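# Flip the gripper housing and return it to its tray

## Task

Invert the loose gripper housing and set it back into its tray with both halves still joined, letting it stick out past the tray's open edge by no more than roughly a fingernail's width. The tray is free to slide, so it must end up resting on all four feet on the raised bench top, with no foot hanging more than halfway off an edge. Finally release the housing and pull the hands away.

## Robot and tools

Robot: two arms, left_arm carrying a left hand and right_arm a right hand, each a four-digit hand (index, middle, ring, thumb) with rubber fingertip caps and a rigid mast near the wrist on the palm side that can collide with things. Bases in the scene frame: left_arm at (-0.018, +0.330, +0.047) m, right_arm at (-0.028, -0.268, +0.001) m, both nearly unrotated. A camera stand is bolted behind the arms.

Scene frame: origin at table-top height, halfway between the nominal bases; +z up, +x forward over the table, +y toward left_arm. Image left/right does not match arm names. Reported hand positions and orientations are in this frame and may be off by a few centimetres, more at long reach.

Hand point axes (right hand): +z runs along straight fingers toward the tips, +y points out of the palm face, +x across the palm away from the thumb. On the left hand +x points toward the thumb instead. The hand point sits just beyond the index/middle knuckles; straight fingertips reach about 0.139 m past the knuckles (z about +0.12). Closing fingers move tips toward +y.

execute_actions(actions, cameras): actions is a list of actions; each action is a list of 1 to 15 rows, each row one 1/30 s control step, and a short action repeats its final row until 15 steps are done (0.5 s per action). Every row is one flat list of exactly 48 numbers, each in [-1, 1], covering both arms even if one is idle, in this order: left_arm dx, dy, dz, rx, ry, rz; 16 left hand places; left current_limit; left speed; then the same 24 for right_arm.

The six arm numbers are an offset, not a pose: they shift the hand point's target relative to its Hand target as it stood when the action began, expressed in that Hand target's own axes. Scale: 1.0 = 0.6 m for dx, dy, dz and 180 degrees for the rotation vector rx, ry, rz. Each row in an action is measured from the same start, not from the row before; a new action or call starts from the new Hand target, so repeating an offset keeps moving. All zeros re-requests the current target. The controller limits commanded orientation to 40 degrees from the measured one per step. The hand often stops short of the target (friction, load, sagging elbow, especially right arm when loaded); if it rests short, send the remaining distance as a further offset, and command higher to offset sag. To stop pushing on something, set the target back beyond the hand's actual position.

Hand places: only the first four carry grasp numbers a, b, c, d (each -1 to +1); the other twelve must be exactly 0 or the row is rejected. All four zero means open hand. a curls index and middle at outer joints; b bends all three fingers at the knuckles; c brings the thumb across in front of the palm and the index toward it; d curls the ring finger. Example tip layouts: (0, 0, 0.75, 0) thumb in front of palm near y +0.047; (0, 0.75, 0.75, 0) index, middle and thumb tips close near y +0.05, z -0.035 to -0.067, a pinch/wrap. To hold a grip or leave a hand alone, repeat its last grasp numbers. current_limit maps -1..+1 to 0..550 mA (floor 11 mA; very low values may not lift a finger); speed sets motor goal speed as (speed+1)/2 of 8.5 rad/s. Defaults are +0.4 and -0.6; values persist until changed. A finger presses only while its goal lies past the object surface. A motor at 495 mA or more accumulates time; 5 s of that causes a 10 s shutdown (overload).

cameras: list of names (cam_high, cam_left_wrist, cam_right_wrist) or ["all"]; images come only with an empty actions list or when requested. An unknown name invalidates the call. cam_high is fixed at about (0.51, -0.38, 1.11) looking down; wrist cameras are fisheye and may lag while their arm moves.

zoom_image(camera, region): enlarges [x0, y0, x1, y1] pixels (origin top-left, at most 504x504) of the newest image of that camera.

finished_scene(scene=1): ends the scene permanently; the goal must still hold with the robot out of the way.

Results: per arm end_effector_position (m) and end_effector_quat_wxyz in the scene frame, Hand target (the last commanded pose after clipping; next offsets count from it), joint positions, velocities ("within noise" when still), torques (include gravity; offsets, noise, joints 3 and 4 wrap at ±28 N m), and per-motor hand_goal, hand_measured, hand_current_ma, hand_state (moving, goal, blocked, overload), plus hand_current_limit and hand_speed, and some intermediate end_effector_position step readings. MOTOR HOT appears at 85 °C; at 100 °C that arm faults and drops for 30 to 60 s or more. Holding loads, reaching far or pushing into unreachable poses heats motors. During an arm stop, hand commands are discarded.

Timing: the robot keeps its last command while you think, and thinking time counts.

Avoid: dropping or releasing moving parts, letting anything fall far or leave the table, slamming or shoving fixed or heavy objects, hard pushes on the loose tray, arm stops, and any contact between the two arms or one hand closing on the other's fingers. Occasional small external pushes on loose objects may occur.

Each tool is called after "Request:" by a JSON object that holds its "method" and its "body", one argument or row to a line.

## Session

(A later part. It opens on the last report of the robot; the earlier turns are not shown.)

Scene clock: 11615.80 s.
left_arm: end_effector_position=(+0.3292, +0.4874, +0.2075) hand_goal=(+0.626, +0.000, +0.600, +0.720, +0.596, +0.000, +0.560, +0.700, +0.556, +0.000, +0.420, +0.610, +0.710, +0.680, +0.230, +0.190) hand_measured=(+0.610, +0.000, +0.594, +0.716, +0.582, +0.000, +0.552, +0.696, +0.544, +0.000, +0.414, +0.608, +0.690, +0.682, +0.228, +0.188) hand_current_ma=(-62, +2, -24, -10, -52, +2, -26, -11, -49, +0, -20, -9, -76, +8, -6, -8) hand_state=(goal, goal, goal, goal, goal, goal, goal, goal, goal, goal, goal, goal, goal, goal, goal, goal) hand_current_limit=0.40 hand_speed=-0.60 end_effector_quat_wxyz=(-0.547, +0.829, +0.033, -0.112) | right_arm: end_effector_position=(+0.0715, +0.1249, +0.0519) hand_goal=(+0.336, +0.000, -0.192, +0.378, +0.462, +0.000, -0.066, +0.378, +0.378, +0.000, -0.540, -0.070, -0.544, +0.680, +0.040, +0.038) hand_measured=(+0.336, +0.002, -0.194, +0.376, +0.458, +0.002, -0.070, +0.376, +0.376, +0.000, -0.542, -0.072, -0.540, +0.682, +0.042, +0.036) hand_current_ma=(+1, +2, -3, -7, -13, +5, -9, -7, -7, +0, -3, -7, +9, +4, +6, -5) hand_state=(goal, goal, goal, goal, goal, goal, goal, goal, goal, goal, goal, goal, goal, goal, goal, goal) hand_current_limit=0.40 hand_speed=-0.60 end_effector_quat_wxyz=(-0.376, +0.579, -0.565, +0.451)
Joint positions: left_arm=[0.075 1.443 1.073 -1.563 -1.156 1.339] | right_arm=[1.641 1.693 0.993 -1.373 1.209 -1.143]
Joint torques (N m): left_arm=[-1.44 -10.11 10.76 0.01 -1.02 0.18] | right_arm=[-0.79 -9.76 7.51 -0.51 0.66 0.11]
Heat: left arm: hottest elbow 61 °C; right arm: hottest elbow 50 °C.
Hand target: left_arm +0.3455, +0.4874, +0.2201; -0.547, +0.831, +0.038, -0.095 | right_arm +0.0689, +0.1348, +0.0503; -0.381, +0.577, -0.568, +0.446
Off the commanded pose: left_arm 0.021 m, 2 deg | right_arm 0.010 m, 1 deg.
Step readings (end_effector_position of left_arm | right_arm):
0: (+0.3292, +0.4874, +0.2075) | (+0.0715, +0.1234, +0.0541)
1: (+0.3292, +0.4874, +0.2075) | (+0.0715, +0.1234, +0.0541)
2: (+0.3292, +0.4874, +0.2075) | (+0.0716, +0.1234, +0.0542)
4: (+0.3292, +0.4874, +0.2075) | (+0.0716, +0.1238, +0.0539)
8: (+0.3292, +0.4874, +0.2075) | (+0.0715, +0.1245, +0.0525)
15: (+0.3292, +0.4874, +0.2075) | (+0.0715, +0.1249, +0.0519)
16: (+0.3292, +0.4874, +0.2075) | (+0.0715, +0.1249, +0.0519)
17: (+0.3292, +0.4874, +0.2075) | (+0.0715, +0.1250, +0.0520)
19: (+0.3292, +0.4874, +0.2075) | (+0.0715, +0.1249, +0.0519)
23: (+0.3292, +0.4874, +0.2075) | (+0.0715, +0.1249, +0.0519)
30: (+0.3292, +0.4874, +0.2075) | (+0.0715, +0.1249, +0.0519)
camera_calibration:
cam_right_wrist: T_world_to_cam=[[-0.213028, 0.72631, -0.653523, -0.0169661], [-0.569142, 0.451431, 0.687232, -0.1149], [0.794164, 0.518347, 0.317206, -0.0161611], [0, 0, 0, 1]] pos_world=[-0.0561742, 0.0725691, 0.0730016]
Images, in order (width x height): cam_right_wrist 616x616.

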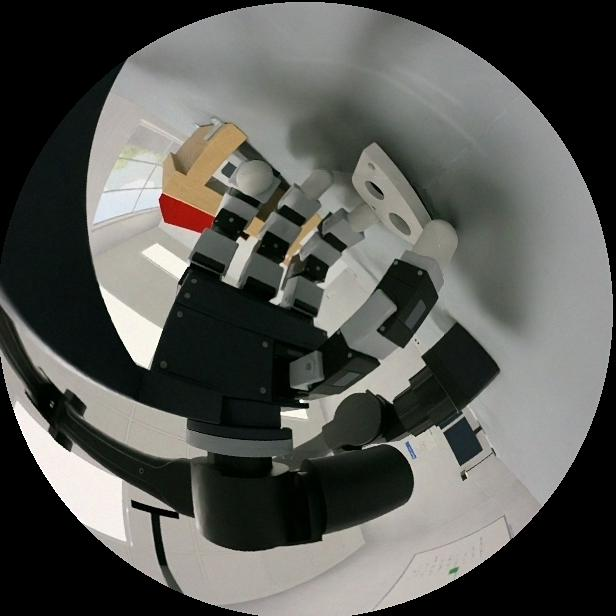

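Request:
{"method": "execute_actions", "body": {
  "actions": [
    [[0,0,0,0,0,0,0,0.1,0,0.1,0,0,0,0,0,0,0,0,0,0,0,0,0.4,-0.6,0,0.004,0.005,0,0,0,0.38,0.23,0.76,0.7,0,0,0,0,0,0,0,0,0,0,0,0,0.4,-0.6]],
    [[0,0,0,0,0,0,0,0.1,0,0.1,0,0,0,0,0,0,0,0,0,0,0,0,0.4,-0.6,0,0,0.003,0,0,0,0.38,0.27,0.76,0.7,0,0,0,0,0,0,0,0,0,0,0,0,0.4,-0.6]]
  ],
  "cameras": ["cam_right_wrist"]
}}

Request:
{"method": "zoom_image", "body": {
  "camera": "cam_right_wrist",
  "region": [330, 130, 520, 300]
}}

Scene clock: 11622.03 s.
left_arm: end_effector_position=(+0.3292, +0.4874, +0.2075) hand_goal=(+0.626, +0.000, +0.600, +0.720, +0.596, +0.000, +0.560, +0.700, +0.556, +0.000, +0.420, +0.610, +0.710, +0.680, +0.230, +0.190) hand_measured=(+0.610, +0.000, +0.594, +0.716, +0.582, +0.000, +0.552, +0.696, +0.544, +0.000, +0.414, +0.608, +0.690, +0.682, +0.228, +0.188) hand_current_ma=(-62, +2, -24, -10, -52, +2, -26, -11, -49, +0, -20, -9, -76, +8, -6, -8) hand_state=(goal, goal, goal, goal, goal, goal, goal, goal, goal, goal, goal, goal, goal, goal, goal, goal) hand_current_limit=0.40 hand_speed=-0.60 end_effector_quat_wxyz=(-0.547, +0.829, +0.033, -0.112) | right_arm: end_effector_position=(+0.0747, +0.1279, +0.0526) hand_goal=(+0.228, +0.000, -0.168, +0.394, +0.322, +0.000, -0.082, +0.378, +0.258, +0.000, -0.540, -0.054, -0.544, +0.680, +0.040, +0.054) hand_measured=(+0.278, -0.022, -0.166, +0.390, +0.318, +0.002, -0.080, +0.376, +0.256, +0.000, -0.542, -0.056, -0.540, +0.682, +0.042, +0.052) hand_current_ma=(+202, -60, +6, -8, -8, +5, +6, -6, -3, +0, -2, -7, +8, +4, +6, -5) hand_state=(blocked, blocked, goal, goal, goal, goal, goal, goal, goal, goal, goal, goal, goal, goal, goal, goal) hand_current_limit=0.40 hand_speed=-0.60 end_effector_quat_wxyz=(-0.382, +0.578, -0.563, +0.451)
Joint positions: left_arm=[0.075 1.443 1.073 -1.563 -1.156 1.339] | right_arm=[1.636 1.693 0.993 -1.355 1.223 -1.158]
Joint torques (N m): left_arm=[-1.9 -10.17 10.99 0.02 -1.04 0.2] | right_arm=[-0.79 -9.88 6.91 0.06 0.33 0.02]
Heat: left arm: hottest elbow 61 °C; right arm: hottest elbow 50 °C.
Hand target: left_arm +0.3455, +0.4874, +0.2201; -0.547, +0.831, +0.038, -0.095 | right_arm +0.0727, +0.1342, +0.0465; -0.381, +0.578, -0.568, +0.446
Off the commanded pose: left_arm 0.021 m, 2 deg | right_arm 0.009 m, 1 deg.
Step readings (end_effector_position of left_arm | right_arm):
0: (+0.3292, +0.4874, +0.2075) | (+0.0715, +0.1249, +0.0519)
1: (+0.3292, +0.4874, +0.2075) | (+0.0715, +0.1249, +0.0519)
2: (+0.3292, +0.4874, +0.2075) | (+0.0717, +0.1253, +0.0522)
4: (+0.3292, +0.4874, +0.2075) | (+0.0721, +0.1260, +0.0523)
8: (+0.3292, +0.4874, +0.2075) | (+0.0725, +0.1266, +0.0523)
15: (+0.3292, +0.4874, +0.2075) | (+0.0725, +0.1268, +0.0523)
16: (+0.3292, +0.4874, +0.2075) | (+0.0725, +0.1268, +0.0523)
17: (+0.3292, +0.4874, +0.2075) | (+0.0728, +0.1271, +0.0525)
19: (+0.3292, +0.4874, +0.2075) | (+0.0735, +0.1276, +0.0526)
23: (+0.3292, +0.4874, +0.2075) | (+0.0745, +0.1278, +0.0527)
30: (+0.3292, +0.4874, +0.2075) | (+0.0747, +0.1279, +0.0526)
camera_calibration:
cam_right_wrist: T_world_to_cam=[[-0.211107, 0.728553, -0.651648, -0.0184172], [-0.578233, 0.444427, 0.684201, -0.113061], [0.788086, 0.521244, 0.327452, -0.0209205], [0, 0, 0, 1]] pos_world=[-0.0527767, 0.0745702, 0.0722057]
Images, in order (width x height): cam_right_wrist 616x616.

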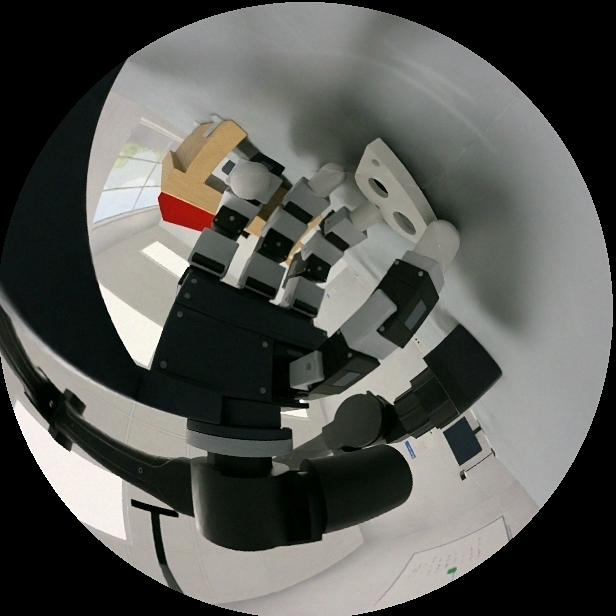

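Scaled by 2.653 from the camera's 616x616 image, which has a finer 880x880 frame.

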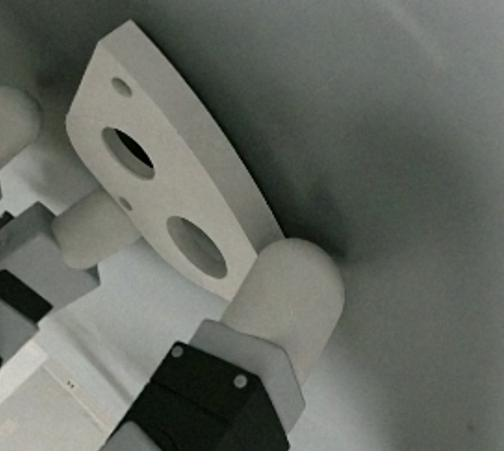

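Request:
{"method": "execute_actions", "body": {
  "actions": [
    [[0,0,0,0,0,0,0,0.1,0,0.1,0,0,0,0,0,0,0,0,0,0,0,0,0.4,-0.6,0,-0.002,0.008,0,0,0,0.38,0.29,0.76,0.7,0,0,0,0,0,0,0,0,0,0,0,0,0.4,-0.6]],
    [[0,0,0,0,0,0,0,0.1,0,0.1,0,0,0,0,0,0,0,0,0,0,0,0,0.4,-0.6,0,-0.004,0.006,0,0,0,0.38,0.32,0.76,0.7,0,0,0,0,0,0,0,0,0,0,0,0,0.4,-0.6]]
  ],
  "cameras": ["cam_right_wrist"]
}}

Request:
{"method": "zoom_image", "body": {
  "camera": "cam_right_wrist",
  "region": [330, 130, 520, 300]
}}

Scene clock: 11627.80 s.
left_arm: end_effector_position=(+0.3292, +0.4874, +0.2075) hand_goal=(+0.626, +0.000, +0.600, +0.720, +0.596, +0.000, +0.560, +0.700, +0.556, +0.000, +0.420, +0.610, +0.710, +0.680, +0.230, +0.190) hand_measured=(+0.610, +0.000, +0.594, +0.716, +0.582, +0.000, +0.552, +0.696, +0.544, +0.000, +0.414, +0.608, +0.690, +0.682, +0.228, +0.188) hand_current_ma=(-62, +2, -24, -10, -52, +2, -26, -11, -49, +0, -20, -9, -76, +8, -6, -8) hand_state=(goal, goal, goal, goal, goal, goal, goal, goal, goal, goal, goal, goal, goal, goal, goal, goal) hand_current_limit=0.40 hand_speed=-0.60 end_effector_quat_wxyz=(-0.547, +0.829, +0.033, -0.112) | right_arm: end_effector_position=(+0.0824, +0.1296, +0.0526) hand_goal=(+0.160, +0.000, -0.154, +0.404, +0.236, +0.000, -0.092, +0.378, +0.184, +0.000, -0.540, -0.044, -0.544, +0.680, +0.040, +0.064) hand_measured=(+0.228, -0.040, -0.158, +0.392, +0.234, +0.002, -0.088, +0.376, +0.184, +0.000, -0.540, -0.046, -0.546, +0.682, +0.062, +0.072) hand_current_ma=(+283, -126, -9, -39, -6, +5, +8, -6, -1, +0, -2, -7, -3, +4, +96, +33) hand_state=(blocked, blocked, goal, goal, goal, goal, goal, goal, goal, goal, goal, goal, goal, goal, blocked, goal) hand_current_limit=0.40 hand_speed=-0.60 end_effector_quat_wxyz=(-0.378, +0.582, -0.557, +0.456)
Joint positions: left_arm=[0.075 1.443 1.073 -1.563 -1.156 1.339] | right_arm=[1.616 1.69 0.993 -1.313 1.235 -1.224]
Joint torques (N m): left_arm=[-1.14 -10.46 10.88 0.02 -1.05 0.19] | right_arm=[-1.14 -10.64 6.08 0.65 0.3 0.11]
Heat: left arm: hottest elbow 61 °C; right arm: hottest elbow 50 °C.
Hand target: left_arm +0.3455, +0.4874, +0.2201; -0.547, +0.831, +0.038, -0.095 | right_arm +0.0819, +0.1339, +0.0473; -0.381, +0.577, -0.568, +0.446
Off the commanded pose: left_arm 0.021 m, 2 deg | right_arm 0.007 m, 2 deg.
Step readings (end_effector_position of left_arm | right_arm):
0: (+0.3292, +0.4874, +0.2075) | (+0.0747, +0.1280, +0.0526)
1: (+0.3292, +0.4874, +0.2075) | (+0.0749, +0.1279, +0.0527)
2: (+0.3292, +0.4874, +0.2075) | (+0.0752, +0.1282, +0.0528)
4: (+0.3292, +0.4874, +0.2075) | (+0.0768, +0.1285, +0.0527)
8: (+0.3292, +0.4874, +0.2075) | (+0.0787, +0.1287, +0.0524)
15: (+0.3292, +0.4874, +0.2075) | (+0.0789, +0.1289, +0.0523)
16: (+0.3292, +0.4874, +0.2075) | (+0.0789, +0.1290, +0.0523)
17: (+0.3292, +0.4874, +0.2075) | (+0.0792, +0.1292, +0.0524)
19: (+0.3292, +0.4874, +0.2075) | (+0.0806, +0.1293, +0.0525)
23: (+0.3292, +0.4874, +0.2075) | (+0.0822, +0.1294, +0.0526)
30: (+0.3292, +0.4874, +0.2075) | (+0.0823, +0.1295, +0.0526)
camera_calibration:
cam_right_wrist: T_world_to_cam=[[-0.213796, 0.715864, -0.664703, -0.0155712], [-0.582328, 0.45293, 0.675092, -0.109621], [0.784338, 0.531407, 0.320033, -0.0285368], [0, 0, 0, 1]] pos_world=[-0.044782, 0.0759621, 0.0727867]
Images, in order (width x height): cam_right_wrist 616x616.

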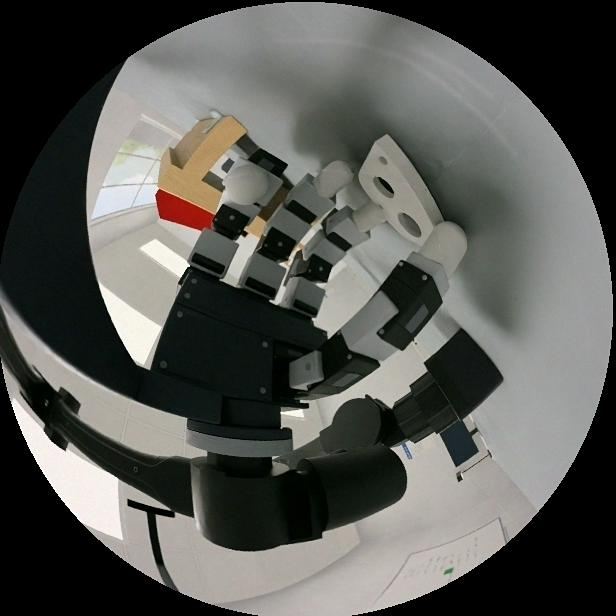

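Scaled by 2.653 from the camera's 616x616 image, which has a finer 880x880 frame.

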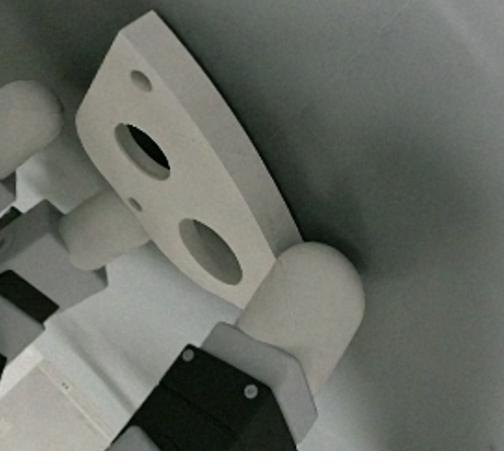

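Request:
{"method": "execute_actions", "body": {
  "actions": [
    [[0,0,0,0,0,0,0,0.1,0,0.1,0,0,0,0,0,0,0,0,0,0,0,0,0.4,-0.6,0.0011,-0.012,0.0,0,0,0,0.38,0.35,0.76,0.7,0,0,0,0,0,0,0,0,0,0,0,0,0.5,-0.6]],
    [[0,0,0,0,0,0,0,0.1,0,0.1,0,0,0,0,0,0,0,0,0,0,0,0,0.4,-0.6,0.0011,-0.0126,-0.0041,0,0,0,0.38,0.38,0.76,0.7,0,0,0,0,0,0,0,0,0,0,0,0,0.6,-0.6]]
  ],
  "cameras": ["cam_right_wrist"]
}}

Request:
{"method": "zoom_image", "body": {
  "camera": "cam_right_wrist",
  "region": [330, 130, 520, 300]
}}

Scene clock: 11635.33 s.
left_arm: end_effector_position=(+0.3292, +0.4874, +0.2075) hand_goal=(+0.626, +0.000, +0.600, +0.720, +0.596, +0.000, +0.560, +0.700, +0.556, +0.000, +0.420, +0.610, +0.710, +0.680, +0.230, +0.190) hand_measured=(+0.610, +0.000, +0.594, +0.716, +0.582, +0.000, +0.552, +0.696, +0.544, +0.000, +0.414, +0.608, +0.690, +0.682, +0.228, +0.188) hand_current_ma=(-62, +2, -24, -10, -52, +2, -26, -11, -49, +0, -20, -9, -76, +8, -6, -8) hand_state=(goal, goal, goal, goal, goal, goal, goal, goal, goal, goal, goal, goal, goal, goal, goal, goal) hand_current_limit=0.40 hand_speed=-0.60 end_effector_quat_wxyz=(-0.547, +0.829, +0.033, -0.112) | right_arm: end_effector_position=(+0.0846, +0.1295, +0.0562) hand_goal=(+0.080, +0.000, -0.136, +0.416, +0.130, +0.000, -0.104, +0.378, +0.094, +0.000, -0.540, -0.032, -0.544, +0.680, +0.040, +0.076) hand_measured=(+0.176, -0.040, -0.114, +0.426, +0.130, +0.002, -0.098, +0.376, +0.094, +0.000, -0.540, -0.034, -0.542, +0.682, +0.066, +0.088) hand_current_ma=(+425, -125, +73, +28, +1, +2, +15, -4, +1, +0, -1, -7, +3, +4, +120, +47) hand_state=(blocked, blocked, blocked, goal, goal, goal, goal, goal, goal, goal, goal, goal, goal, goal, blocked, goal) hand_current_limit=0.60 hand_speed=-0.60 end_effector_quat_wxyz=(-0.377, +0.582, -0.559, +0.454)
Joint positions: left_arm=[0.075 1.443 1.073 -1.563 -1.156 1.339] | right_arm=[1.609 1.679 0.993 -1.308 1.233 -1.238]
Joint torques (N m): left_arm=[-1.38 -9.93 10.78 -0.01 -1.04 0.16] | right_arm=[-1.14 -12.28 6.89 -0.55 0.43 0.04]
Heat: left arm: hottest elbow 61 °C; right arm: hottest elbow 50 °C.
Hand target: left_arm +0.3455, +0.4874, +0.2201; -0.547, +0.831, +0.038, -0.095 | right_arm +0.0841, +0.1337, +0.0622; -0.381, +0.577, -0.568, +0.446
Off the commanded pose: left_arm 0.021 m, 2 deg | right_arm 0.007 m, 1 deg.
Step readings (end_effector_position of left_arm | right_arm):
0: (+0.3292, +0.4874, +0.2075) | (+0.0824, +0.1295, +0.0526)
1: (+0.3292, +0.4874, +0.2075) | (+0.0824, +0.1295, +0.0527)
2: (+0.3292, +0.4874, +0.2075) | (+0.0827, +0.1296, +0.0531)
4: (+0.3292, +0.4874, +0.2075) | (+0.0834, +0.1296, +0.0537)
8: (+0.3292, +0.4874, +0.2075) | (+0.0842, +0.1296, +0.0542)
15: (+0.3292, +0.4874, +0.2075) | (+0.0842, +0.1297, +0.0542)
16: (+0.3292, +0.4874, +0.2075) | (+0.0842, +0.1297, +0.0542)
17: (+0.3292, +0.4874, +0.2075) | (+0.0843, +0.1297, +0.0545)
19: (+0.3292, +0.4874, +0.2075) | (+0.0845, +0.1298, +0.0554)
23: (+0.3292, +0.4874, +0.2075) | (+0.0846, +0.1295, +0.0560)
30: (+0.3292, +0.4874, +0.2075) | (+0.0846, +0.1295, +0.0560)
camera_calibration:
cam_right_wrist: T_world_to_cam=[[-0.213826, 0.719277, -0.660998, -0.0133096], [-0.577747, 0.452506, 0.679298, -0.111322], [0.78771, 0.527142, 0.318803, -0.0309538], [0, 0, 0, 1]] pos_world=[-0.0427796, 0.0762644, 0.0766916]
Images, in order (width x height): cam_right_wrist 616x616.

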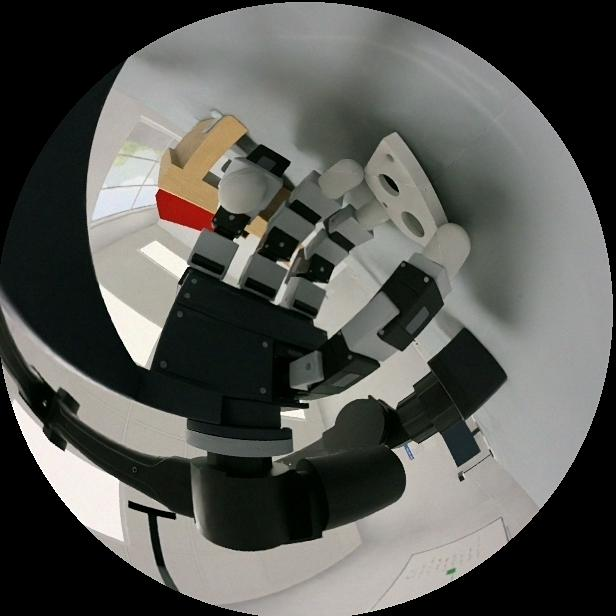

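Scaled by 2.653 from the camera's 616x616 image, which has a finer 880x880 frame.

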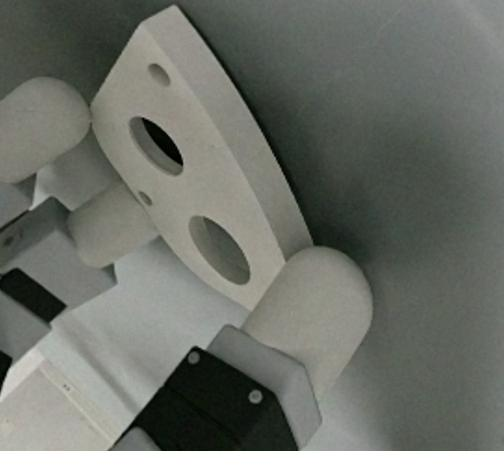

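Request:
{"method": "execute_actions", "body": {
  "actions": [
    [[0,0,0,0,0,0,0,0.1,0,0.1,0,0,0,0,0,0,0,0,0,0,0,0,0.4,-0.6,0,0.008,0,0,0,0,0.38,0.2,0.76,0.7,0,0,0,0,0,0,0,0,0,0,0,0,0.4,-0.6]],
    [[0,0,0,0,0,0,0,0.1,0,0.1,0,0,0,0,0,0,0,0,0,0,0,0,0.4,-0.6,0.019,0.008,-0.006,0,0,0,0.38,0.14,0.76,0.7,0,0,0,0,0,0,0,0,0,0,0,0,0.4,-0.6]]
  ],
  "cameras": ["cam_right_wrist"]
}}

Request:
{"method": "zoom_image", "body": {
  "camera": "cam_right_wrist",
  "region": [330, 130, 520, 300]
}}

Scene clock: 11652.90 s.
left_arm: end_effector_position=(+0.3292, +0.4874, +0.2075) hand_goal=(+0.626, +0.000, +0.600, +0.720, +0.596, +0.000, +0.560, +0.700, +0.556, +0.000, +0.420, +0.610, +0.710, +0.680, +0.230, +0.190) hand_measured=(+0.610, +0.000, +0.594, +0.716, +0.582, +0.000, +0.552, +0.696, +0.544, +0.000, +0.414, +0.608, +0.690, +0.682, +0.228, +0.188) hand_current_ma=(-62, +2, -24, -10, -52, +2, -26, -11, -49, +0, -20, -9, -76, +8, -6, -8) hand_state=(goal, goal, goal, goal, goal, goal, goal, goal, goal, goal, goal, goal, goal, goal, goal, goal) hand_current_limit=0.40 hand_speed=-0.60 end_effector_quat_wxyz=(-0.547, +0.829, +0.033, -0.112) | right_arm: end_effector_position=(+0.0802, +0.1245, +0.0508) hand_goal=(+0.404, +0.000, -0.208, +0.368, +0.550, +0.000, -0.056, +0.378, +0.454, +0.000, -0.540, -0.080, -0.544, +0.680, +0.040, +0.028) hand_measured=(+0.400, +0.002, -0.208, +0.368, +0.532, +0.002, -0.060, +0.376, +0.440, +0.000, -0.540, -0.076, -0.542, +0.682, +0.042, +0.030) hand_current_ma=(-12, +4, -1, +0, -58, +2, -8, -4, -47, +0, -1, +10, +3, +4, +7, +8) hand_state=(goal, goal, goal, goal, goal, goal, goal, goal, goal, goal, goal, goal, goal, goal, goal, goal) hand_current_limit=0.40 hand_speed=-0.60 end_effector_quat_wxyz=(-0.379, +0.577, -0.568, +0.449)
Joint positions: left_arm=[0.075 1.443 1.073 -1.563 -1.156 1.339] | right_arm=[1.62 1.678 0.974 -1.312 1.221 -1.192]
Joint torques (N m): left_arm=[-1.67 -10.46 11.02 0.13 -1.07 0.12] | right_arm=[-0.38 -12.28 5.78 -1.26 0.6 0.14]
Heat: left arm: hottest elbow 61 °C; right arm: hottest elbow 49 °C.
Hand target: left_arm +0.3455, +0.4874, +0.2201; -0.547, +0.831, +0.038, -0.095 | right_arm +0.0772, +0.1221, +0.0551; -0.381, +0.577, -0.568, +0.446
Off the commanded pose: left_arm 0.021 m, 2 deg | right_arm 0.006 m, 0 deg.
Step readings (end_effector_position of left_arm | right_arm):
0: (+0.3292, +0.4874, +0.2075) | (+0.0846, +0.1295, +0.0562)
1: (+0.3292, +0.4874, +0.2075) | (+0.0846, +0.1295, +0.0562)
2: (+0.3292, +0.4874, +0.2075) | (+0.0844, +0.1294, +0.0560)
4: (+0.3292, +0.4874, +0.2075) | (+0.0838, +0.1291, +0.0554)
8: (+0.3292, +0.4874, +0.2075) | (+0.0837, +0.1290, +0.0552)
15: (+0.3292, +0.4874, +0.2075) | (+0.0837, +0.1291, +0.0552)
16: (+0.3292, +0.4874, +0.2075) | (+0.0837, +0.1291, +0.0552)
17: (+0.3292, +0.4874, +0.2075) | (+0.0832, +0.1291, +0.0548)
19: (+0.3292, +0.4874, +0.2075) | (+0.0824, +0.1280, +0.0537)
23: (+0.3292, +0.4874, +0.2075) | (+0.0809, +0.1246, +0.0508)
30: (+0.3292, +0.4874, +0.2075) | (+0.0802, +0.1244, +0.0507)
camera_calibration:
cam_right_wrist: T_world_to_cam=[[-0.211468, 0.73383, -0.645581, -0.0170105], [-0.56965, 0.444196, 0.691512, -0.10812], [0.794217, 0.513987, 0.324093, -0.0223049], [0, 0, 0, 1]] pos_world=[-0.0474727, 0.0719737, 0.0710135]
Images, in order (width x height): cam_right_wrist 616x616.

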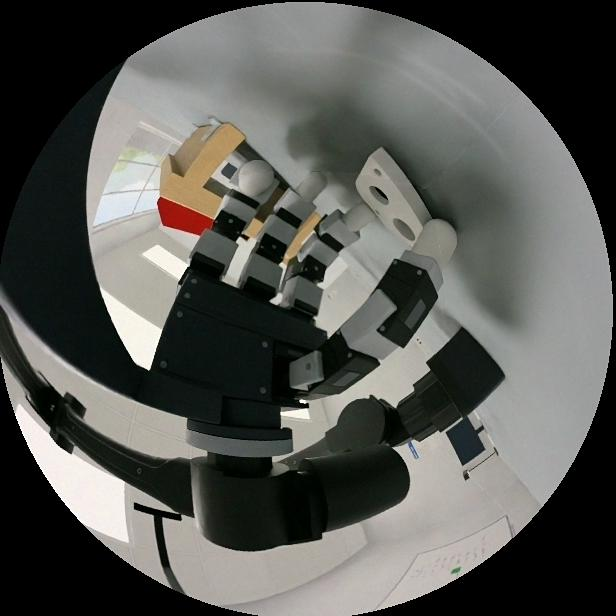

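Scaled by 2.653 from the camera's 616x616 image, which has a finer 880x880 frame.

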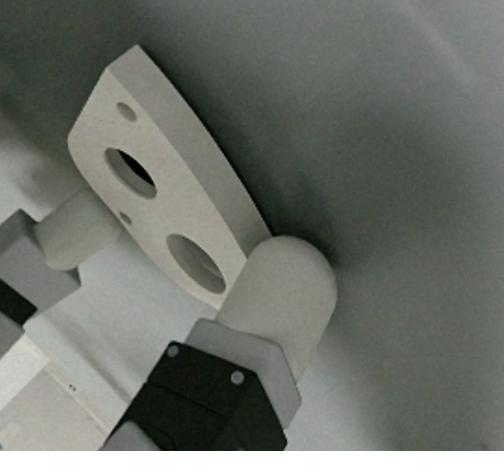

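Request:
{"method": "execute_actions", "body": {
  "actions": [
    [[0,0,0,0,0,0,0,0.1,0,0.1,0,0,0,0,0,0,0,0,0,0,0,0,0.4,-0.6,0,0.002,0.006,0,0,0,0.38,0.21,0.76,0.7,0,0,0,0,0,0,0,0,0,0,0,0,0.4,-0.6]],
    [[0,0,0,0,0,0,0,0.1,0,0.1,0,0,0,0,0,0,0,0,0,0,0,0,0.4,-0.6,0,0,0.004,0,0,0,0.38,0.26,0.76,0.7,0,0,0,0,0,0,0,0,0,0,0,0,0.4,-0.6]],
    [[0,0,0,0,0,0,0,0.1,0,0.1,0,0,0,0,0,0,0,0,0,0,0,0,0.4,-0.6,0,0,0.003,0,0,0,0.38,0.3,0.76,0.7,0,0,0,0,0,0,0,0,0,0,0,0,0.4,-0.6]]
  ],
  "cameras": ["cam_right_wrist"]
}}

Request:
{"method": "zoom_image", "body": {
  "camera": "cam_right_wrist",
  "region": [330, 130, 520, 300]
}}

Scene clock: 11669.17 s.
left_arm: end_effector_position=(+0.3292, +0.4874, +0.2075) hand_goal=(+0.626, +0.000, +0.600, +0.720, +0.596, +0.000, +0.560, +0.700, +0.556, +0.000, +0.420, +0.610, +0.710, +0.680, +0.230, +0.190) hand_measured=(+0.610, +0.000, +0.594, +0.716, +0.582, +0.000, +0.552, +0.696, +0.544, +0.000, +0.414, +0.608, +0.690, +0.682, +0.228, +0.188) hand_current_ma=(-62, +2, -24, -10, -52, +2, -26, -11, -49, +0, -20, -9, -76, +8, -6, -8) hand_state=(goal, goal, goal, goal, goal, goal, goal, goal, goal, goal, goal, goal, goal, goal, goal, goal) hand_current_limit=0.40 hand_speed=-0.60 end_effector_quat_wxyz=(-0.547, +0.829, +0.033, -0.112) | right_arm: end_effector_position=(+0.0870, +0.1243, +0.0540) hand_goal=(+0.188, +0.000, -0.160, +0.400, +0.270, +0.000, -0.088, +0.378, +0.214, +0.000, -0.540, -0.048, -0.544, +0.680, +0.040, +0.060) hand_measured=(+0.270, -0.006, -0.148, +0.404, +0.268, +0.002, -0.086, +0.376, +0.214, +0.000, -0.540, -0.050, -0.542, +0.682, +0.042, +0.058) hand_current_ma=(+360, -12, +38, +9, -7, +2, +7, -4, -2, +0, -1, -7, +3, +4, +7, -4) hand_state=(blocked, goal, goal, goal, goal, goal, goal, goal, goal, goal, goal, goal, goal, goal, goal, goal) hand_current_limit=0.40 hand_speed=-0.60 end_effector_quat_wxyz=(-0.386, +0.572, -0.567, +0.449)
Joint positions: left_arm=[0.075 1.443 1.073 -1.563 -1.156 1.339] | right_arm=[1.607 1.666 0.965 -1.288 1.239 -1.211]
Joint torques (N m): left_arm=[-1.38 -10.17 10.89 -0.12 -1.04 0.15] | right_arm=[-0.67 -11.34 5.53 -0.12 0.23 -0.14]
Heat: left arm: hottest elbow 61 °C; right arm: hottest elbow 48 °C.
Hand target: left_arm +0.3455, +0.4874, +0.2201; -0.547, +0.831, +0.038, -0.095 | right_arm +0.0842, +0.1214, +0.0516; -0.381, +0.578, -0.568, +0.446
Off the commanded pose: left_arm 0.021 m, 2 deg | right_arm 0.005 m, 1 deg.
Step readings (end_effector_position of left_arm | right_arm):
0: (+0.3292, +0.4874, +0.2075) | (+0.0802, +0.1245, +0.0508)
1: (+0.3292, +0.4874, +0.2075) | (+0.0802, +0.1245, +0.0508)
2: (+0.3292, +0.4874, +0.2075) | (+0.0804, +0.1246, +0.0510)
4: (+0.3292, +0.4874, +0.2075) | (+0.0809, +0.1248, +0.0519)
8: (+0.3292, +0.4874, +0.2075) | (+0.0810, +0.1242, +0.0522)
15: (+0.3292, +0.4874, +0.2075) | (+0.0811, +0.1242, +0.0521)
16: (+0.3292, +0.4874, +0.2075) | (+0.0811, +0.1243, +0.0521)
17: (+0.3292, +0.4874, +0.2075) | (+0.0814, +0.1243, +0.0524)
19: (+0.3292, +0.4874, +0.2075) | (+0.0825, +0.1242, +0.0530)
23: (+0.3292, +0.4874, +0.2075) | (+0.0838, +0.1242, +0.0532)
30: (+0.3292, +0.4874, +0.2075) | (+0.0839, +0.1242, +0.0531)
31: (+0.3292, +0.4874, +0.2075) | (+0.0839, +0.1242, +0.0531)
32: (+0.3292, +0.4874, +0.2075) | (+0.0843, +0.1242, +0.0532)
34: (+0.3292, +0.4874, +0.2075) | (+0.0852, +0.1244, +0.0538)
38: (+0.3292, +0.4874, +0.2075) | (+0.0867, +0.1243, +0.0540)
45: (+0.3292, +0.4874, +0.2075) | (+0.0870, +0.1243, +0.0540)
camera_calibration:
cam_right_wrist: T_world_to_cam=[[-0.20372, 0.740408, -0.640542, -0.0151149], [-0.578817, 0.436585, 0.688741, -0.104466], [0.789601, 0.511067, 0.33962, -0.0287203], [0, 0, 0, 1]] pos_world=[-0.0408685, 0.0714776, 0.0720225]
Images, in order (width x height): cam_right_wrist 616x616.

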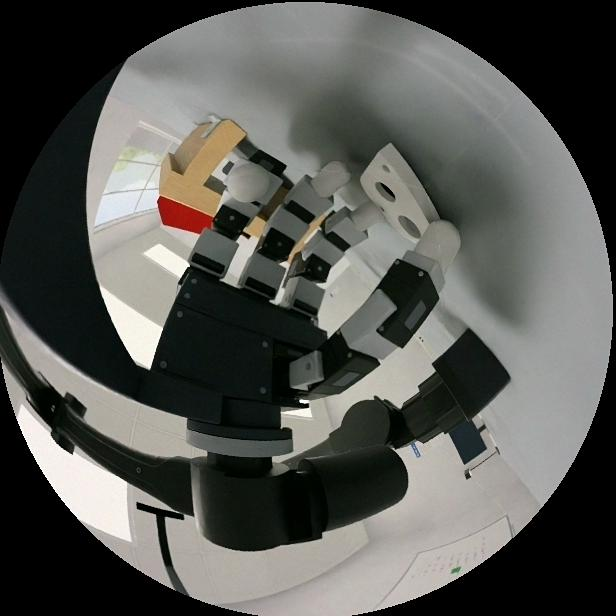

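Scaled by 2.653 from the camera's 616x616 image, which has a finer 880x880 frame.

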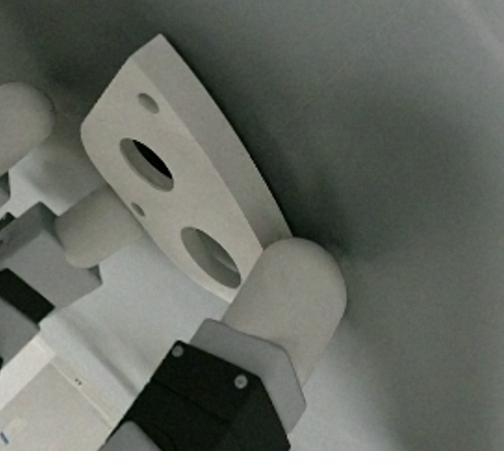

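Request:
{"method": "execute_actions", "body": {
  "actions": [
    [[0,0,0,0,0,0,0,0.1,0,0.1,0,0,0,0,0,0,0,0,0,0,0,0,0.4,-0.6,0,0,0.01,0,0,0,0.38,0.3,0.76,0.7,0,0,0,0,0,0,0,0,0,0,0,0,0.4,-0.6]],
    [[0,0,0,0,0,0,0,0.1,0,0.1,0,0,0,0,0,0,0,0,0,0,0,0,0.4,-0.6,0,-0.003,0.006,0,0,0,0.38,0.33,0.76,0.7,0,0,0,0,0,0,0,0,0,0,0,0,0.5,-0.6]]
  ],
  "cameras": ["cam_right_wrist"]
}}

Request:
{"method": "zoom_image", "body": {
  "camera": "cam_right_wrist",
  "region": [330, 130, 520, 300]
}}

Scene clock: 11675.70 s.
left_arm: end_effector_position=(+0.3292, +0.4874, +0.2075) hand_goal=(+0.626, +0.000, +0.600, +0.720, +0.596, +0.000, +0.560, +0.700, +0.556, +0.000, +0.420, +0.610, +0.710, +0.680, +0.230, +0.190) hand_measured=(+0.610, +0.000, +0.594, +0.716, +0.582, +0.000, +0.552, +0.696, +0.544, +0.000, +0.414, +0.608, +0.690, +0.682, +0.228, +0.188) hand_current_ma=(-62, +2, -24, -10, -52, +2, -26, -11, -49, +0, -20, -9, -76, +8, -6, -8) hand_state=(goal, goal, goal, goal, goal, goal, goal, goal, goal, goal, goal, goal, goal, goal, goal, goal) hand_current_limit=0.40 hand_speed=-0.60 end_effector_quat_wxyz=(-0.547, +0.829, +0.033, -0.112) | right_arm: end_effector_position=(+0.0952, +0.1243, +0.0542) hand_goal=(+0.146, +0.000, -0.150, +0.406, +0.218, +0.000, -0.094, +0.378, +0.168, +0.000, -0.540, -0.042, -0.544, +0.680, +0.040, +0.066) hand_measured=(+0.220, -0.012, -0.142, +0.406, +0.216, +0.002, -0.090, +0.376, +0.168, +0.000, -0.540, -0.044, -0.542, +0.682, +0.050, +0.070) hand_current_ma=(+315, -31, +20, -2, -5, +2, +8, -4, -1, +0, -1, -7, +3, +4, +43, +14) hand_state=(blocked, goal, goal, goal, goal, goal, goal, goal, goal, goal, goal, goal, goal, goal, goal, goal) hand_current_limit=0.50 hand_speed=-0.60 end_effector_quat_wxyz=(-0.387, +0.573, -0.566, +0.448)
Joint positions: left_arm=[0.075 1.443 1.073 -1.563 -1.156 1.339] | right_arm=[1.586 1.649 0.95 -1.221 1.247 -1.284]
Joint torques (N m): left_arm=[-1.55 -10.05 10.81 -0.05 -1.05 0.18] | right_arm=[-0.85 -11.05 5.53 0.01 0.28 -0.11]
Heat: left arm: hottest elbow 61 °C; right arm: hottest elbow 48 °C.
Hand target: left_arm +0.3455, +0.4874, +0.2201; -0.547, +0.831, +0.038, -0.095 | right_arm +0.0939, +0.1208, +0.0503; -0.381, +0.577, -0.568, +0.446
Off the commanded pose: left_arm 0.021 m, 2 deg | right_arm 0.005 m, 1 deg.
Step readings (end_effector_position of left_arm | right_arm):
0: (+0.3292, +0.4874, +0.2075) | (+0.0870, +0.1244, +0.0540)
1: (+0.3292, +0.4874, +0.2075) | (+0.0870, +0.1244, +0.0540)
2: (+0.3292, +0.4874, +0.2075) | (+0.0873, +0.1245, +0.0539)
4: (+0.3292, +0.4874, +0.2075) | (+0.0886, +0.1246, +0.0538)
8: (+0.3292, +0.4874, +0.2075) | (+0.0914, +0.1241, +0.0536)
15: (+0.3292, +0.4874, +0.2075) | (+0.0919, +0.1242, +0.0535)
16: (+0.3292, +0.4874, +0.2075) | (+0.0919, +0.1243, +0.0537)
17: (+0.3292, +0.4874, +0.2075) | (+0.0924, +0.1243, +0.0538)
19: (+0.3292, +0.4874, +0.2075) | (+0.0935, +0.1245, +0.0540)
23: (+0.3292, +0.4874, +0.2075) | (+0.0951, +0.1240, +0.0541)
30: (+0.3292, +0.4874, +0.2075) | (+0.0952, +0.1241, +0.0542)
camera_calibration:
cam_right_wrist: T_world_to_cam=[[-0.206806, 0.739896, -0.640145, -0.0129339], [-0.579985, 0.43422, 0.689253, -0.0995022], [0.787939, 0.513817, 0.339329, -0.035424], [0, 0, 0, 1]] pos_world=[-0.0324727, 0.0709771, 0.072323]
Images, in order (width x height): cam_right_wrist 616x616.

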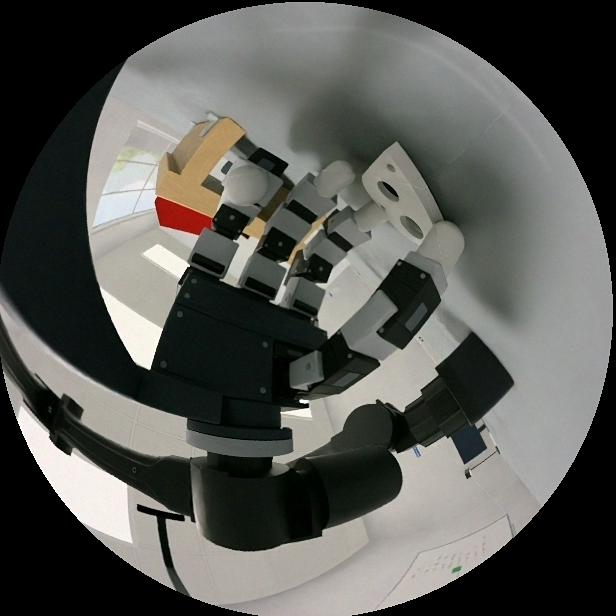

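Scaled by 2.653 from the camera's 616x616 image, which has a finer 880x880 frame.

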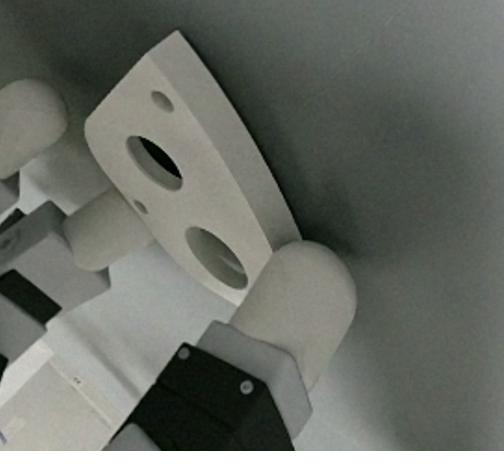

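Request:
{"method": "execute_actions", "body": {
  "actions": [
    [[0,0,0,0,0,0,0,0.1,0,0.1,0,0,0,0,0,0,0,0,0,0,0,0,0.4,-0.6,0,-0.005,0.005,0,0,0,0.38,0.35,0.76,0.7,0,0,0,0,0,0,0,0,0,0,0,0,0.5,-0.6]],
    [[0,0,0,0,0,0,0,0.1,0,0.1,0,0,0,0,0,0,0,0,0,0,0,0,0.4,-0.6,0.0011,-0.0126,0,0,0,0,0.38,0.375,0.76,0.7,0,0,0,0,0,0,0,0,0,0,0,0,0.6,-0.6]]
  ],
  "cameras": ["cam_right_wrist"]
}}

Request:
{"method": "zoom_image", "body": {
  "camera": "cam_right_wrist",
  "region": [330, 130, 520, 300]
}}

Scene clock: 11681.70 s.
left_arm: end_effector_position=(+0.3292, +0.4874, +0.2075) hand_goal=(+0.626, +0.000, +0.600, +0.720, +0.596, +0.000, +0.560, +0.700, +0.556, +0.000, +0.420, +0.610, +0.710, +0.680, +0.230, +0.190) hand_measured=(+0.610, +0.000, +0.594, +0.716, +0.582, +0.000, +0.552, +0.696, +0.544, +0.000, +0.414, +0.608, +0.690, +0.682, +0.228, +0.188) hand_current_ma=(-62, +2, -24, -10, -52, +2, -26, -11, -49, +0, -20, -9, -76, +8, -6, -8) hand_state=(goal, goal, goal, goal, goal, goal, goal, goal, goal, goal, goal, goal, goal, goal, goal, goal) hand_current_limit=0.40 hand_speed=-0.60 end_effector_quat_wxyz=(-0.547, +0.829, +0.033, -0.112) | right_arm: end_effector_position=(+0.0992, +0.1233, +0.0566) hand_goal=(+0.086, +0.000, -0.138, +0.414, +0.138, +0.000, -0.102, +0.378, +0.100, +0.000, -0.540, -0.032, -0.544, +0.680, +0.040, +0.074) hand_measured=(+0.172, +0.002, -0.116, +0.424, +0.136, +0.002, -0.098, +0.376, +0.100, +0.000, -0.540, -0.034, -0.542, +0.682, +0.062, +0.084) hand_current_ma=(+376, +3, +74, +31, -3, +2, +10, -4, +1, +0, -1, -7, +3, +4, +103, +43) hand_state=(blocked, goal, blocked, goal, goal, goal, goal, goal, goal, goal, goal, goal, goal, goal, blocked, goal) hand_current_limit=0.60 hand_speed=-0.60 end_effector_quat_wxyz=(-0.383, +0.576, -0.566, +0.448)
Joint positions: left_arm=[0.075 1.443 1.073 -1.563 -1.156 1.339] | right_arm=[1.573 1.635 0.946 -1.195 1.245 -1.328]
Joint torques (N m): left_arm=[-0.91 -10.4 10.89 -0.08 -1.05 0.16] | right_arm=[-1.49 -11.4 5.91 -0.18 0.53 -0.09]
Heat: left arm: hottest elbow 61 °C; right arm: hottest elbow 47 °C.
Hand target: left_arm +0.3455, +0.4874, +0.2201; -0.547, +0.831, +0.038, -0.095 | right_arm +0.1001, +0.1208, +0.0594; -0.381, +0.577, -0.568, +0.446
Off the commanded pose: left_arm 0.021 m, 2 deg | right_arm 0.004 m, 0 deg.
Step readings (end_effector_position of left_arm | right_arm):
0: (+0.3292, +0.4874, +0.2075) | (+0.0952, +0.1242, +0.0542)
1: (+0.3292, +0.4874, +0.2075) | (+0.0952, +0.1243, +0.0542)
2: (+0.3292, +0.4874, +0.2075) | (+0.0954, +0.1245, +0.0544)
4: (+0.3292, +0.4874, +0.2075) | (+0.0963, +0.1248, +0.0546)
8: (+0.3292, +0.4874, +0.2075) | (+0.0978, +0.1242, +0.0548)
15: (+0.3292, +0.4874, +0.2075) | (+0.0980, +0.1242, +0.0547)
16: (+0.3292, +0.4874, +0.2075) | (+0.0980, +0.1242, +0.0548)
17: (+0.3292, +0.4874, +0.2075) | (+0.0982, +0.1242, +0.0550)
19: (+0.3292, +0.4874, +0.2075) | (+0.0987, +0.1240, +0.0559)
23: (+0.3292, +0.4874, +0.2075) | (+0.0992, +0.1235, +0.0565)
30: (+0.3292, +0.4874, +0.2075) | (+0.0992, +0.1233, +0.0566)
camera_calibration:
cam_right_wrist: T_world_to_cam=[[-0.210996, 0.735602, -0.643717, -0.00873851], [-0.575445, 0.438859, 0.69012, -0.0995169], [0.790154, 0.516036, 0.330701, -0.0388976], [0, 0, 0, 1]] pos_world=[-0.0283752, 0.0701745, 0.075917]
Images, in order (width x height): cam_right_wrist 616x616.

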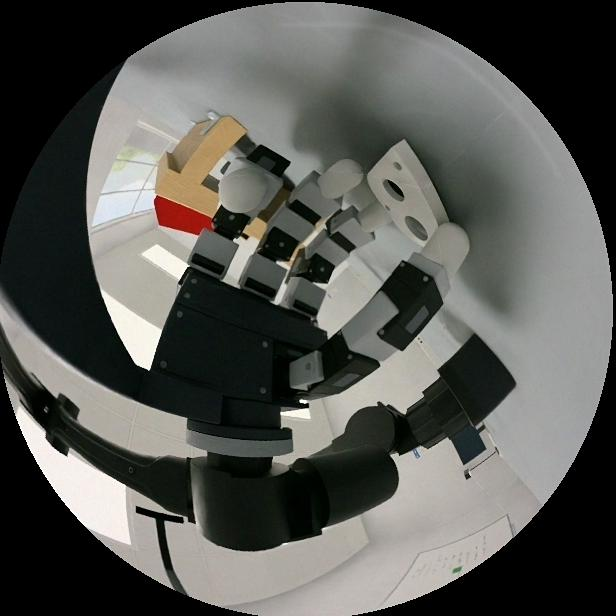

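Scaled by 2.653 from the camera's 616x616 image, which has a finer 880x880 frame.

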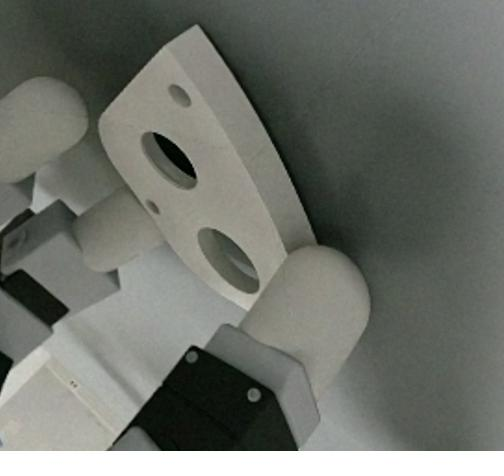

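Request:
{"method": "execute_actions", "body": {
  "actions": [
    [[0,0,0,0,0,0,0,0.1,0,0.1,0,0,0,0,0,0,0,0,0,0,0,0,0.4,-0.6,0.0011,-0.0126,-0.0041,0,0,0,0.38,0.385,0.76,0.7,0,0,0,0,0,0,0,0,0,0,0,0,0.6,-0.6]],
    [[0,0,0,0,0,0,0,0.1,0,0.1,0,0,0,0,0,0,0,0,0,0,0,0,0.4,-0.6,0.0011,-0.0126,-0.0041,0,0,0,0.38,0.39,0.76,0.7,0,0,0,0,0,0,0,0,0,0,0,0,0.6,-0.6]]
  ],
  "cameras": ["cam_right_wrist"]
}}

Request:
{"method": "zoom_image", "body": {
  "camera": "cam_right_wrist",
  "region": [330, 130, 520, 300]
}}

Scene clock: 11687.90 s.
left_arm: end_effector_position=(+0.3292, +0.4874, +0.2075) hand_goal=(+0.626, +0.000, +0.600, +0.720, +0.596, +0.000, +0.560, +0.700, +0.556, +0.000, +0.420, +0.610, +0.710, +0.680, +0.230, +0.190) hand_measured=(+0.610, +0.000, +0.594, +0.716, +0.582, +0.000, +0.552, +0.696, +0.544, +0.000, +0.414, +0.608, +0.690, +0.682, +0.228, +0.188) hand_current_ma=(-62, +2, -24, -10, -52, +2, -26, -11, -49, +0, -20, -9, -76, +8, -6, -8) hand_state=(goal, goal, goal, goal, goal, goal, goal, goal, goal, goal, goal, goal, goal, goal, goal, goal) hand_current_limit=0.40 hand_speed=-0.60 end_effector_quat_wxyz=(-0.547, +0.829, +0.033, -0.112) | right_arm: end_effector_position=(+0.0985, +0.1189, +0.0663) hand_goal=(+0.066, +0.000, -0.132, +0.418, +0.112, +0.000, -0.106, +0.378, +0.078, +0.000, -0.540, -0.030, -0.544, +0.680, +0.040, +0.078) hand_measured=(+0.152, +0.002, -0.106, +0.430, +0.112, +0.002, -0.102, +0.376, +0.078, +0.000, -0.540, -0.032, -0.542, +0.682, +0.070, +0.092) hand_current_ma=(+378, +3, +86, +39, -2, +2, +11, -4, +2, +0, -1, -7, +3, +4, +136, +59) hand_state=(blocked, goal, blocked, goal, goal, goal, goal, goal, goal, goal, goal, goal, goal, goal, blocked, goal) hand_current_limit=0.60 hand_speed=-0.60 end_effector_quat_wxyz=(-0.380, +0.579, -0.565, +0.449)
Joint positions: left_arm=[0.075 1.443 1.073 -1.563 -1.156 1.339] | right_arm=[1.573 1.608 0.946 -1.22 1.24 -1.339]
Joint torques (N m): left_arm=[-1.44 -10.58 11 -0.09 -1.06 0.15] | right_arm=[-1.26 -11.93 7.2 -0.91 0.68 -0.03]
Heat: left arm: hottest elbow 61 °C; right arm: hottest elbow 47 °C.
Hand target: left_arm +0.3455, +0.4874, +0.2201; -0.547, +0.831, +0.038, -0.095 | right_arm +0.1001, +0.1207, +0.0754; -0.381, +0.577, -0.568, +0.446
Off the commanded pose: left_arm 0.021 m, 2 deg | right_arm 0.009 m, 1 deg.
Step readings (end_effector_position of left_arm | right_arm):
0: (+0.3292, +0.4874, +0.2075) | (+0.0992, +0.1233, +0.0566)
1: (+0.3292, +0.4874, +0.2075) | (+0.0992, +0.1233, +0.0566)
2: (+0.3292, +0.4874, +0.2075) | (+0.0992, +0.1233, +0.0569)
4: (+0.3292, +0.4874, +0.2075) | (+0.0987, +0.1231, +0.0573)
8: (+0.3292, +0.4874, +0.2075) | (+0.0985, +0.1230, +0.0591)
15: (+0.3292, +0.4874, +0.2075) | (+0.0985, +0.1225, +0.0602)
16: (+0.3292, +0.4874, +0.2075) | (+0.0985, +0.1224, +0.0603)
17: (+0.3292, +0.4874, +0.2075) | (+0.0985, +0.1222, +0.0604)
19: (+0.3292, +0.4874, +0.2075) | (+0.0985, +0.1209, +0.0615)
23: (+0.3292, +0.4874, +0.2075) | (+0.0985, +0.1195, +0.0646)
30: (+0.3292, +0.4874, +0.2075) | (+0.0985, +0.1190, +0.0663)
camera_calibration:
cam_right_wrist: T_world_to_cam=[[-0.215891, 0.729749, -0.648735, 0.00217954], [-0.572475, 0.443629, 0.689541, -0.105467], [0.790989, 0.52025, 0.321987, -0.0393526], [0, 0, 0, 1]] pos_world=[-0.0287793, 0.0656709, 0.0868089]
Images, in order (width x height): cam_right_wrist 616x616.

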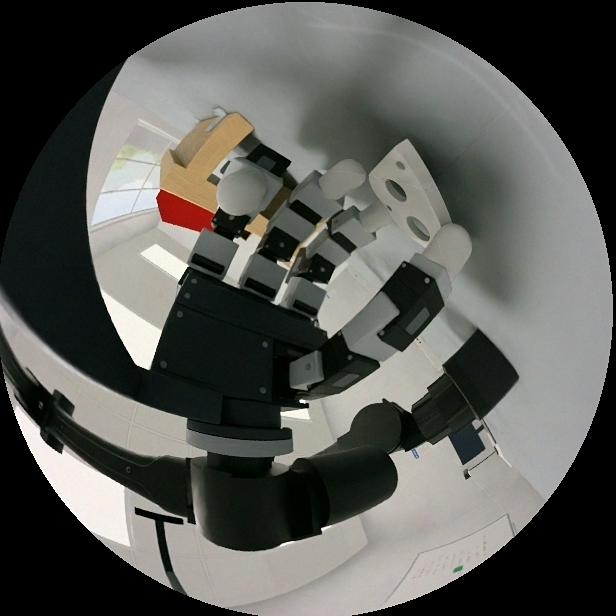

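Scaled by 2.653 from the camera's 616x616 image, which has a finer 880x880 frame.

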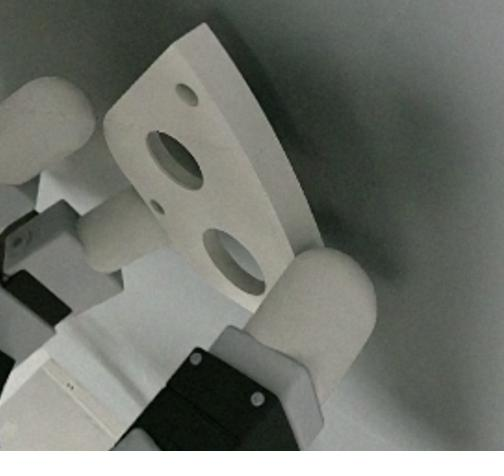

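Request:
{"method": "execute_actions", "body": {
  "actions": [
    [[0,0,0,0,0,0,0,0.1,0,0.1,0,0,0,0,0,0,0,0,0,0,0,0,0.4,-0.6,0.0011,-0.02,-0.0061,0,0,0,0.38,0.4,0.76,0.7,0,0,0,0,0,0,0,0,0,0,0,0,0.6,-0.6]],
    [[0,0,0,0,0,0,0,0.1,0,0.1,0,0,0,0,0,0,0,0,0,0,0,0,0.4,-0.6,0.0108,-0.0455,0.0242,-0.0012,0.0138,0.0045,0.38,0.41,0.76,0.7,0,0,0,0,0,0,0,0,0,0,0,0,0.6,-0.6]],
    [[0,0,0,0,0,0,0,0.1,0,0.1,0,0,0,0,0,0,0,0,0,0,0,0,0.4,-0.6,0.0092,-0.0458,0.0243,-0.0012,0.0138,0.0045,0.38,0.41,0.76,0.7,0,0,0,0,0,0,0,0,0,0,0,0,0.6,-0.6]]
  ],
  "cameras": ["cam_right_wrist"]
}}

Scene clock: 11720.57 s.
left_arm: end_effector_position=(+0.3292, +0.4874, +0.2075) hand_goal=(+0.626, +0.000, +0.600, +0.720, +0.596, +0.000, +0.560, +0.700, +0.556, +0.000, +0.420, +0.610, +0.710, +0.680, +0.230, +0.190) hand_measured=(+0.610, +0.000, +0.594, +0.716, +0.582, +0.000, +0.552, +0.696, +0.544, +0.000, +0.414, +0.608, +0.690, +0.682, +0.228, +0.188) hand_current_ma=(-62, +2, -24, -10, -52, +2, -26, -11, -49, +0, -20, -9, -76, +8, -6, -8) hand_state=(goal, goal, goal, goal, goal, goal, goal, goal, goal, goal, goal, goal, goal, goal, goal, goal) hand_current_limit=0.40 hand_speed=-0.60 end_effector_quat_wxyz=(-0.547, +0.829, +0.033, -0.112) | right_arm: end_effector_position=(+0.1429, +0.0963, +0.1148) hand_goal=(+0.038, +0.000, -0.126, +0.422, +0.078, +0.000, -0.110, +0.378, +0.048, +0.000, -0.540, -0.026, -0.544, +0.680, +0.040, +0.082) hand_measured=(+0.038, +0.002, -0.122, +0.426, +0.076, +0.002, -0.106, +0.376, +0.048, +0.000, -0.540, -0.028, -0.542, +0.682, +0.042, +0.084) hand_current_ma=(-2, +3, +12, +10, -3, +2, +10, -4, +0, +0, -1, -7, +3, +4, +5, +6) hand_state=(goal, goal, goal, goal, goal, goal, goal, goal, goal, goal, goal, goal, goal, goal, goal, goal) hand_current_limit=0.60 hand_speed=-0.60 end_effector_quat_wxyz=(-0.350, +0.557, -0.587, +0.473)
Joint positions: left_arm=[0.075 1.443 1.073 -1.563 -1.156 1.339] | right_arm=[1.454 1.51 0.985 -1.315 1.246 -1.41]
Joint torques (N m): left_arm=[-1.85 -10.29 10.88 -0.06 -1.04 0.15] | right_arm=[-0.85 -10.81 10.47 -0.75 0.69 -0.07]
Heat: left arm: hottest elbow 62 °C; right arm: hottest elbow 47 °C.
Hand target: left_arm +0.3455, +0.4874, +0.2201; -0.547, +0.831, +0.038, -0.095 | right_arm +0.1445, +0.1098, +0.1317; -0.360, +0.551, -0.594, +0.463
Off the commanded pose: left_arm 0.021 m, 2 deg | right_arm 0.022 m, 2 deg.
Step readings (end_effector_position of left_arm | right_arm):
0: (+0.3292, +0.4874, +0.2075) | (+0.0985, +0.1189, +0.0663)
1: (+0.3292, +0.4874, +0.2075) | (+0.0985, +0.1188, +0.0663)
2: (+0.3292, +0.4874, +0.2075) | (+0.0985, +0.1183, +0.0665)
4: (+0.3292, +0.4874, +0.2075) | (+0.0986, +0.1165, +0.0679)
8: (+0.3292, +0.4874, +0.2075) | (+0.0986, +0.1143, +0.0726)
15: (+0.3292, +0.4874, +0.2075) | (+0.0986, +0.1134, +0.0751)
16: (+0.3292, +0.4874, +0.2075) | (+0.0988, +0.1131, +0.0751)
17: (+0.3292, +0.4874, +0.2075) | (+0.1004, +0.1119, +0.0755)
19: (+0.3292, +0.4874, +0.2075) | (+0.1045, +0.1084, +0.0780)
23: (+0.3292, +0.4874, +0.2075) | (+0.1168, +0.1011, +0.0865)
30: (+0.3292, +0.4874, +0.2075) | (+0.1218, +0.1012, +0.0931)
31: (+0.3292, +0.4874, +0.2075) | (+0.1218, +0.1011, +0.0931)
32: (+0.3292, +0.4874, +0.2075) | (+0.1227, +0.1003, +0.0936)
34: (+0.3292, +0.4874, +0.2075) | (+0.1262, +0.0985, +0.0963)
38: (+0.3292, +0.4874, +0.2075) | (+0.1379, +0.0961, +0.1070)
45: (+0.3292, +0.4874, +0.2075) | (+0.1430, +0.0967, +0.1149)
camera_calibration:
cam_right_wrist: T_world_to_cam=[[-0.147419, 0.730989, -0.666275, 0.0517922], [-0.525809, 0.512638, 0.678769, -0.115622], [0.83773, 0.450397, 0.308789, -0.0767337], [0, 0, 0, 1]] pos_world=[0.0111222, 0.0559733, 0.136683]
Images, in order (width x height): cam_right_wrist 616x616.

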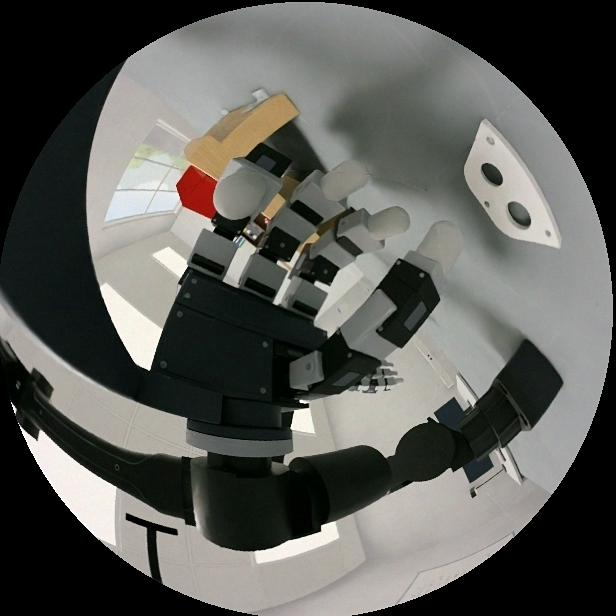

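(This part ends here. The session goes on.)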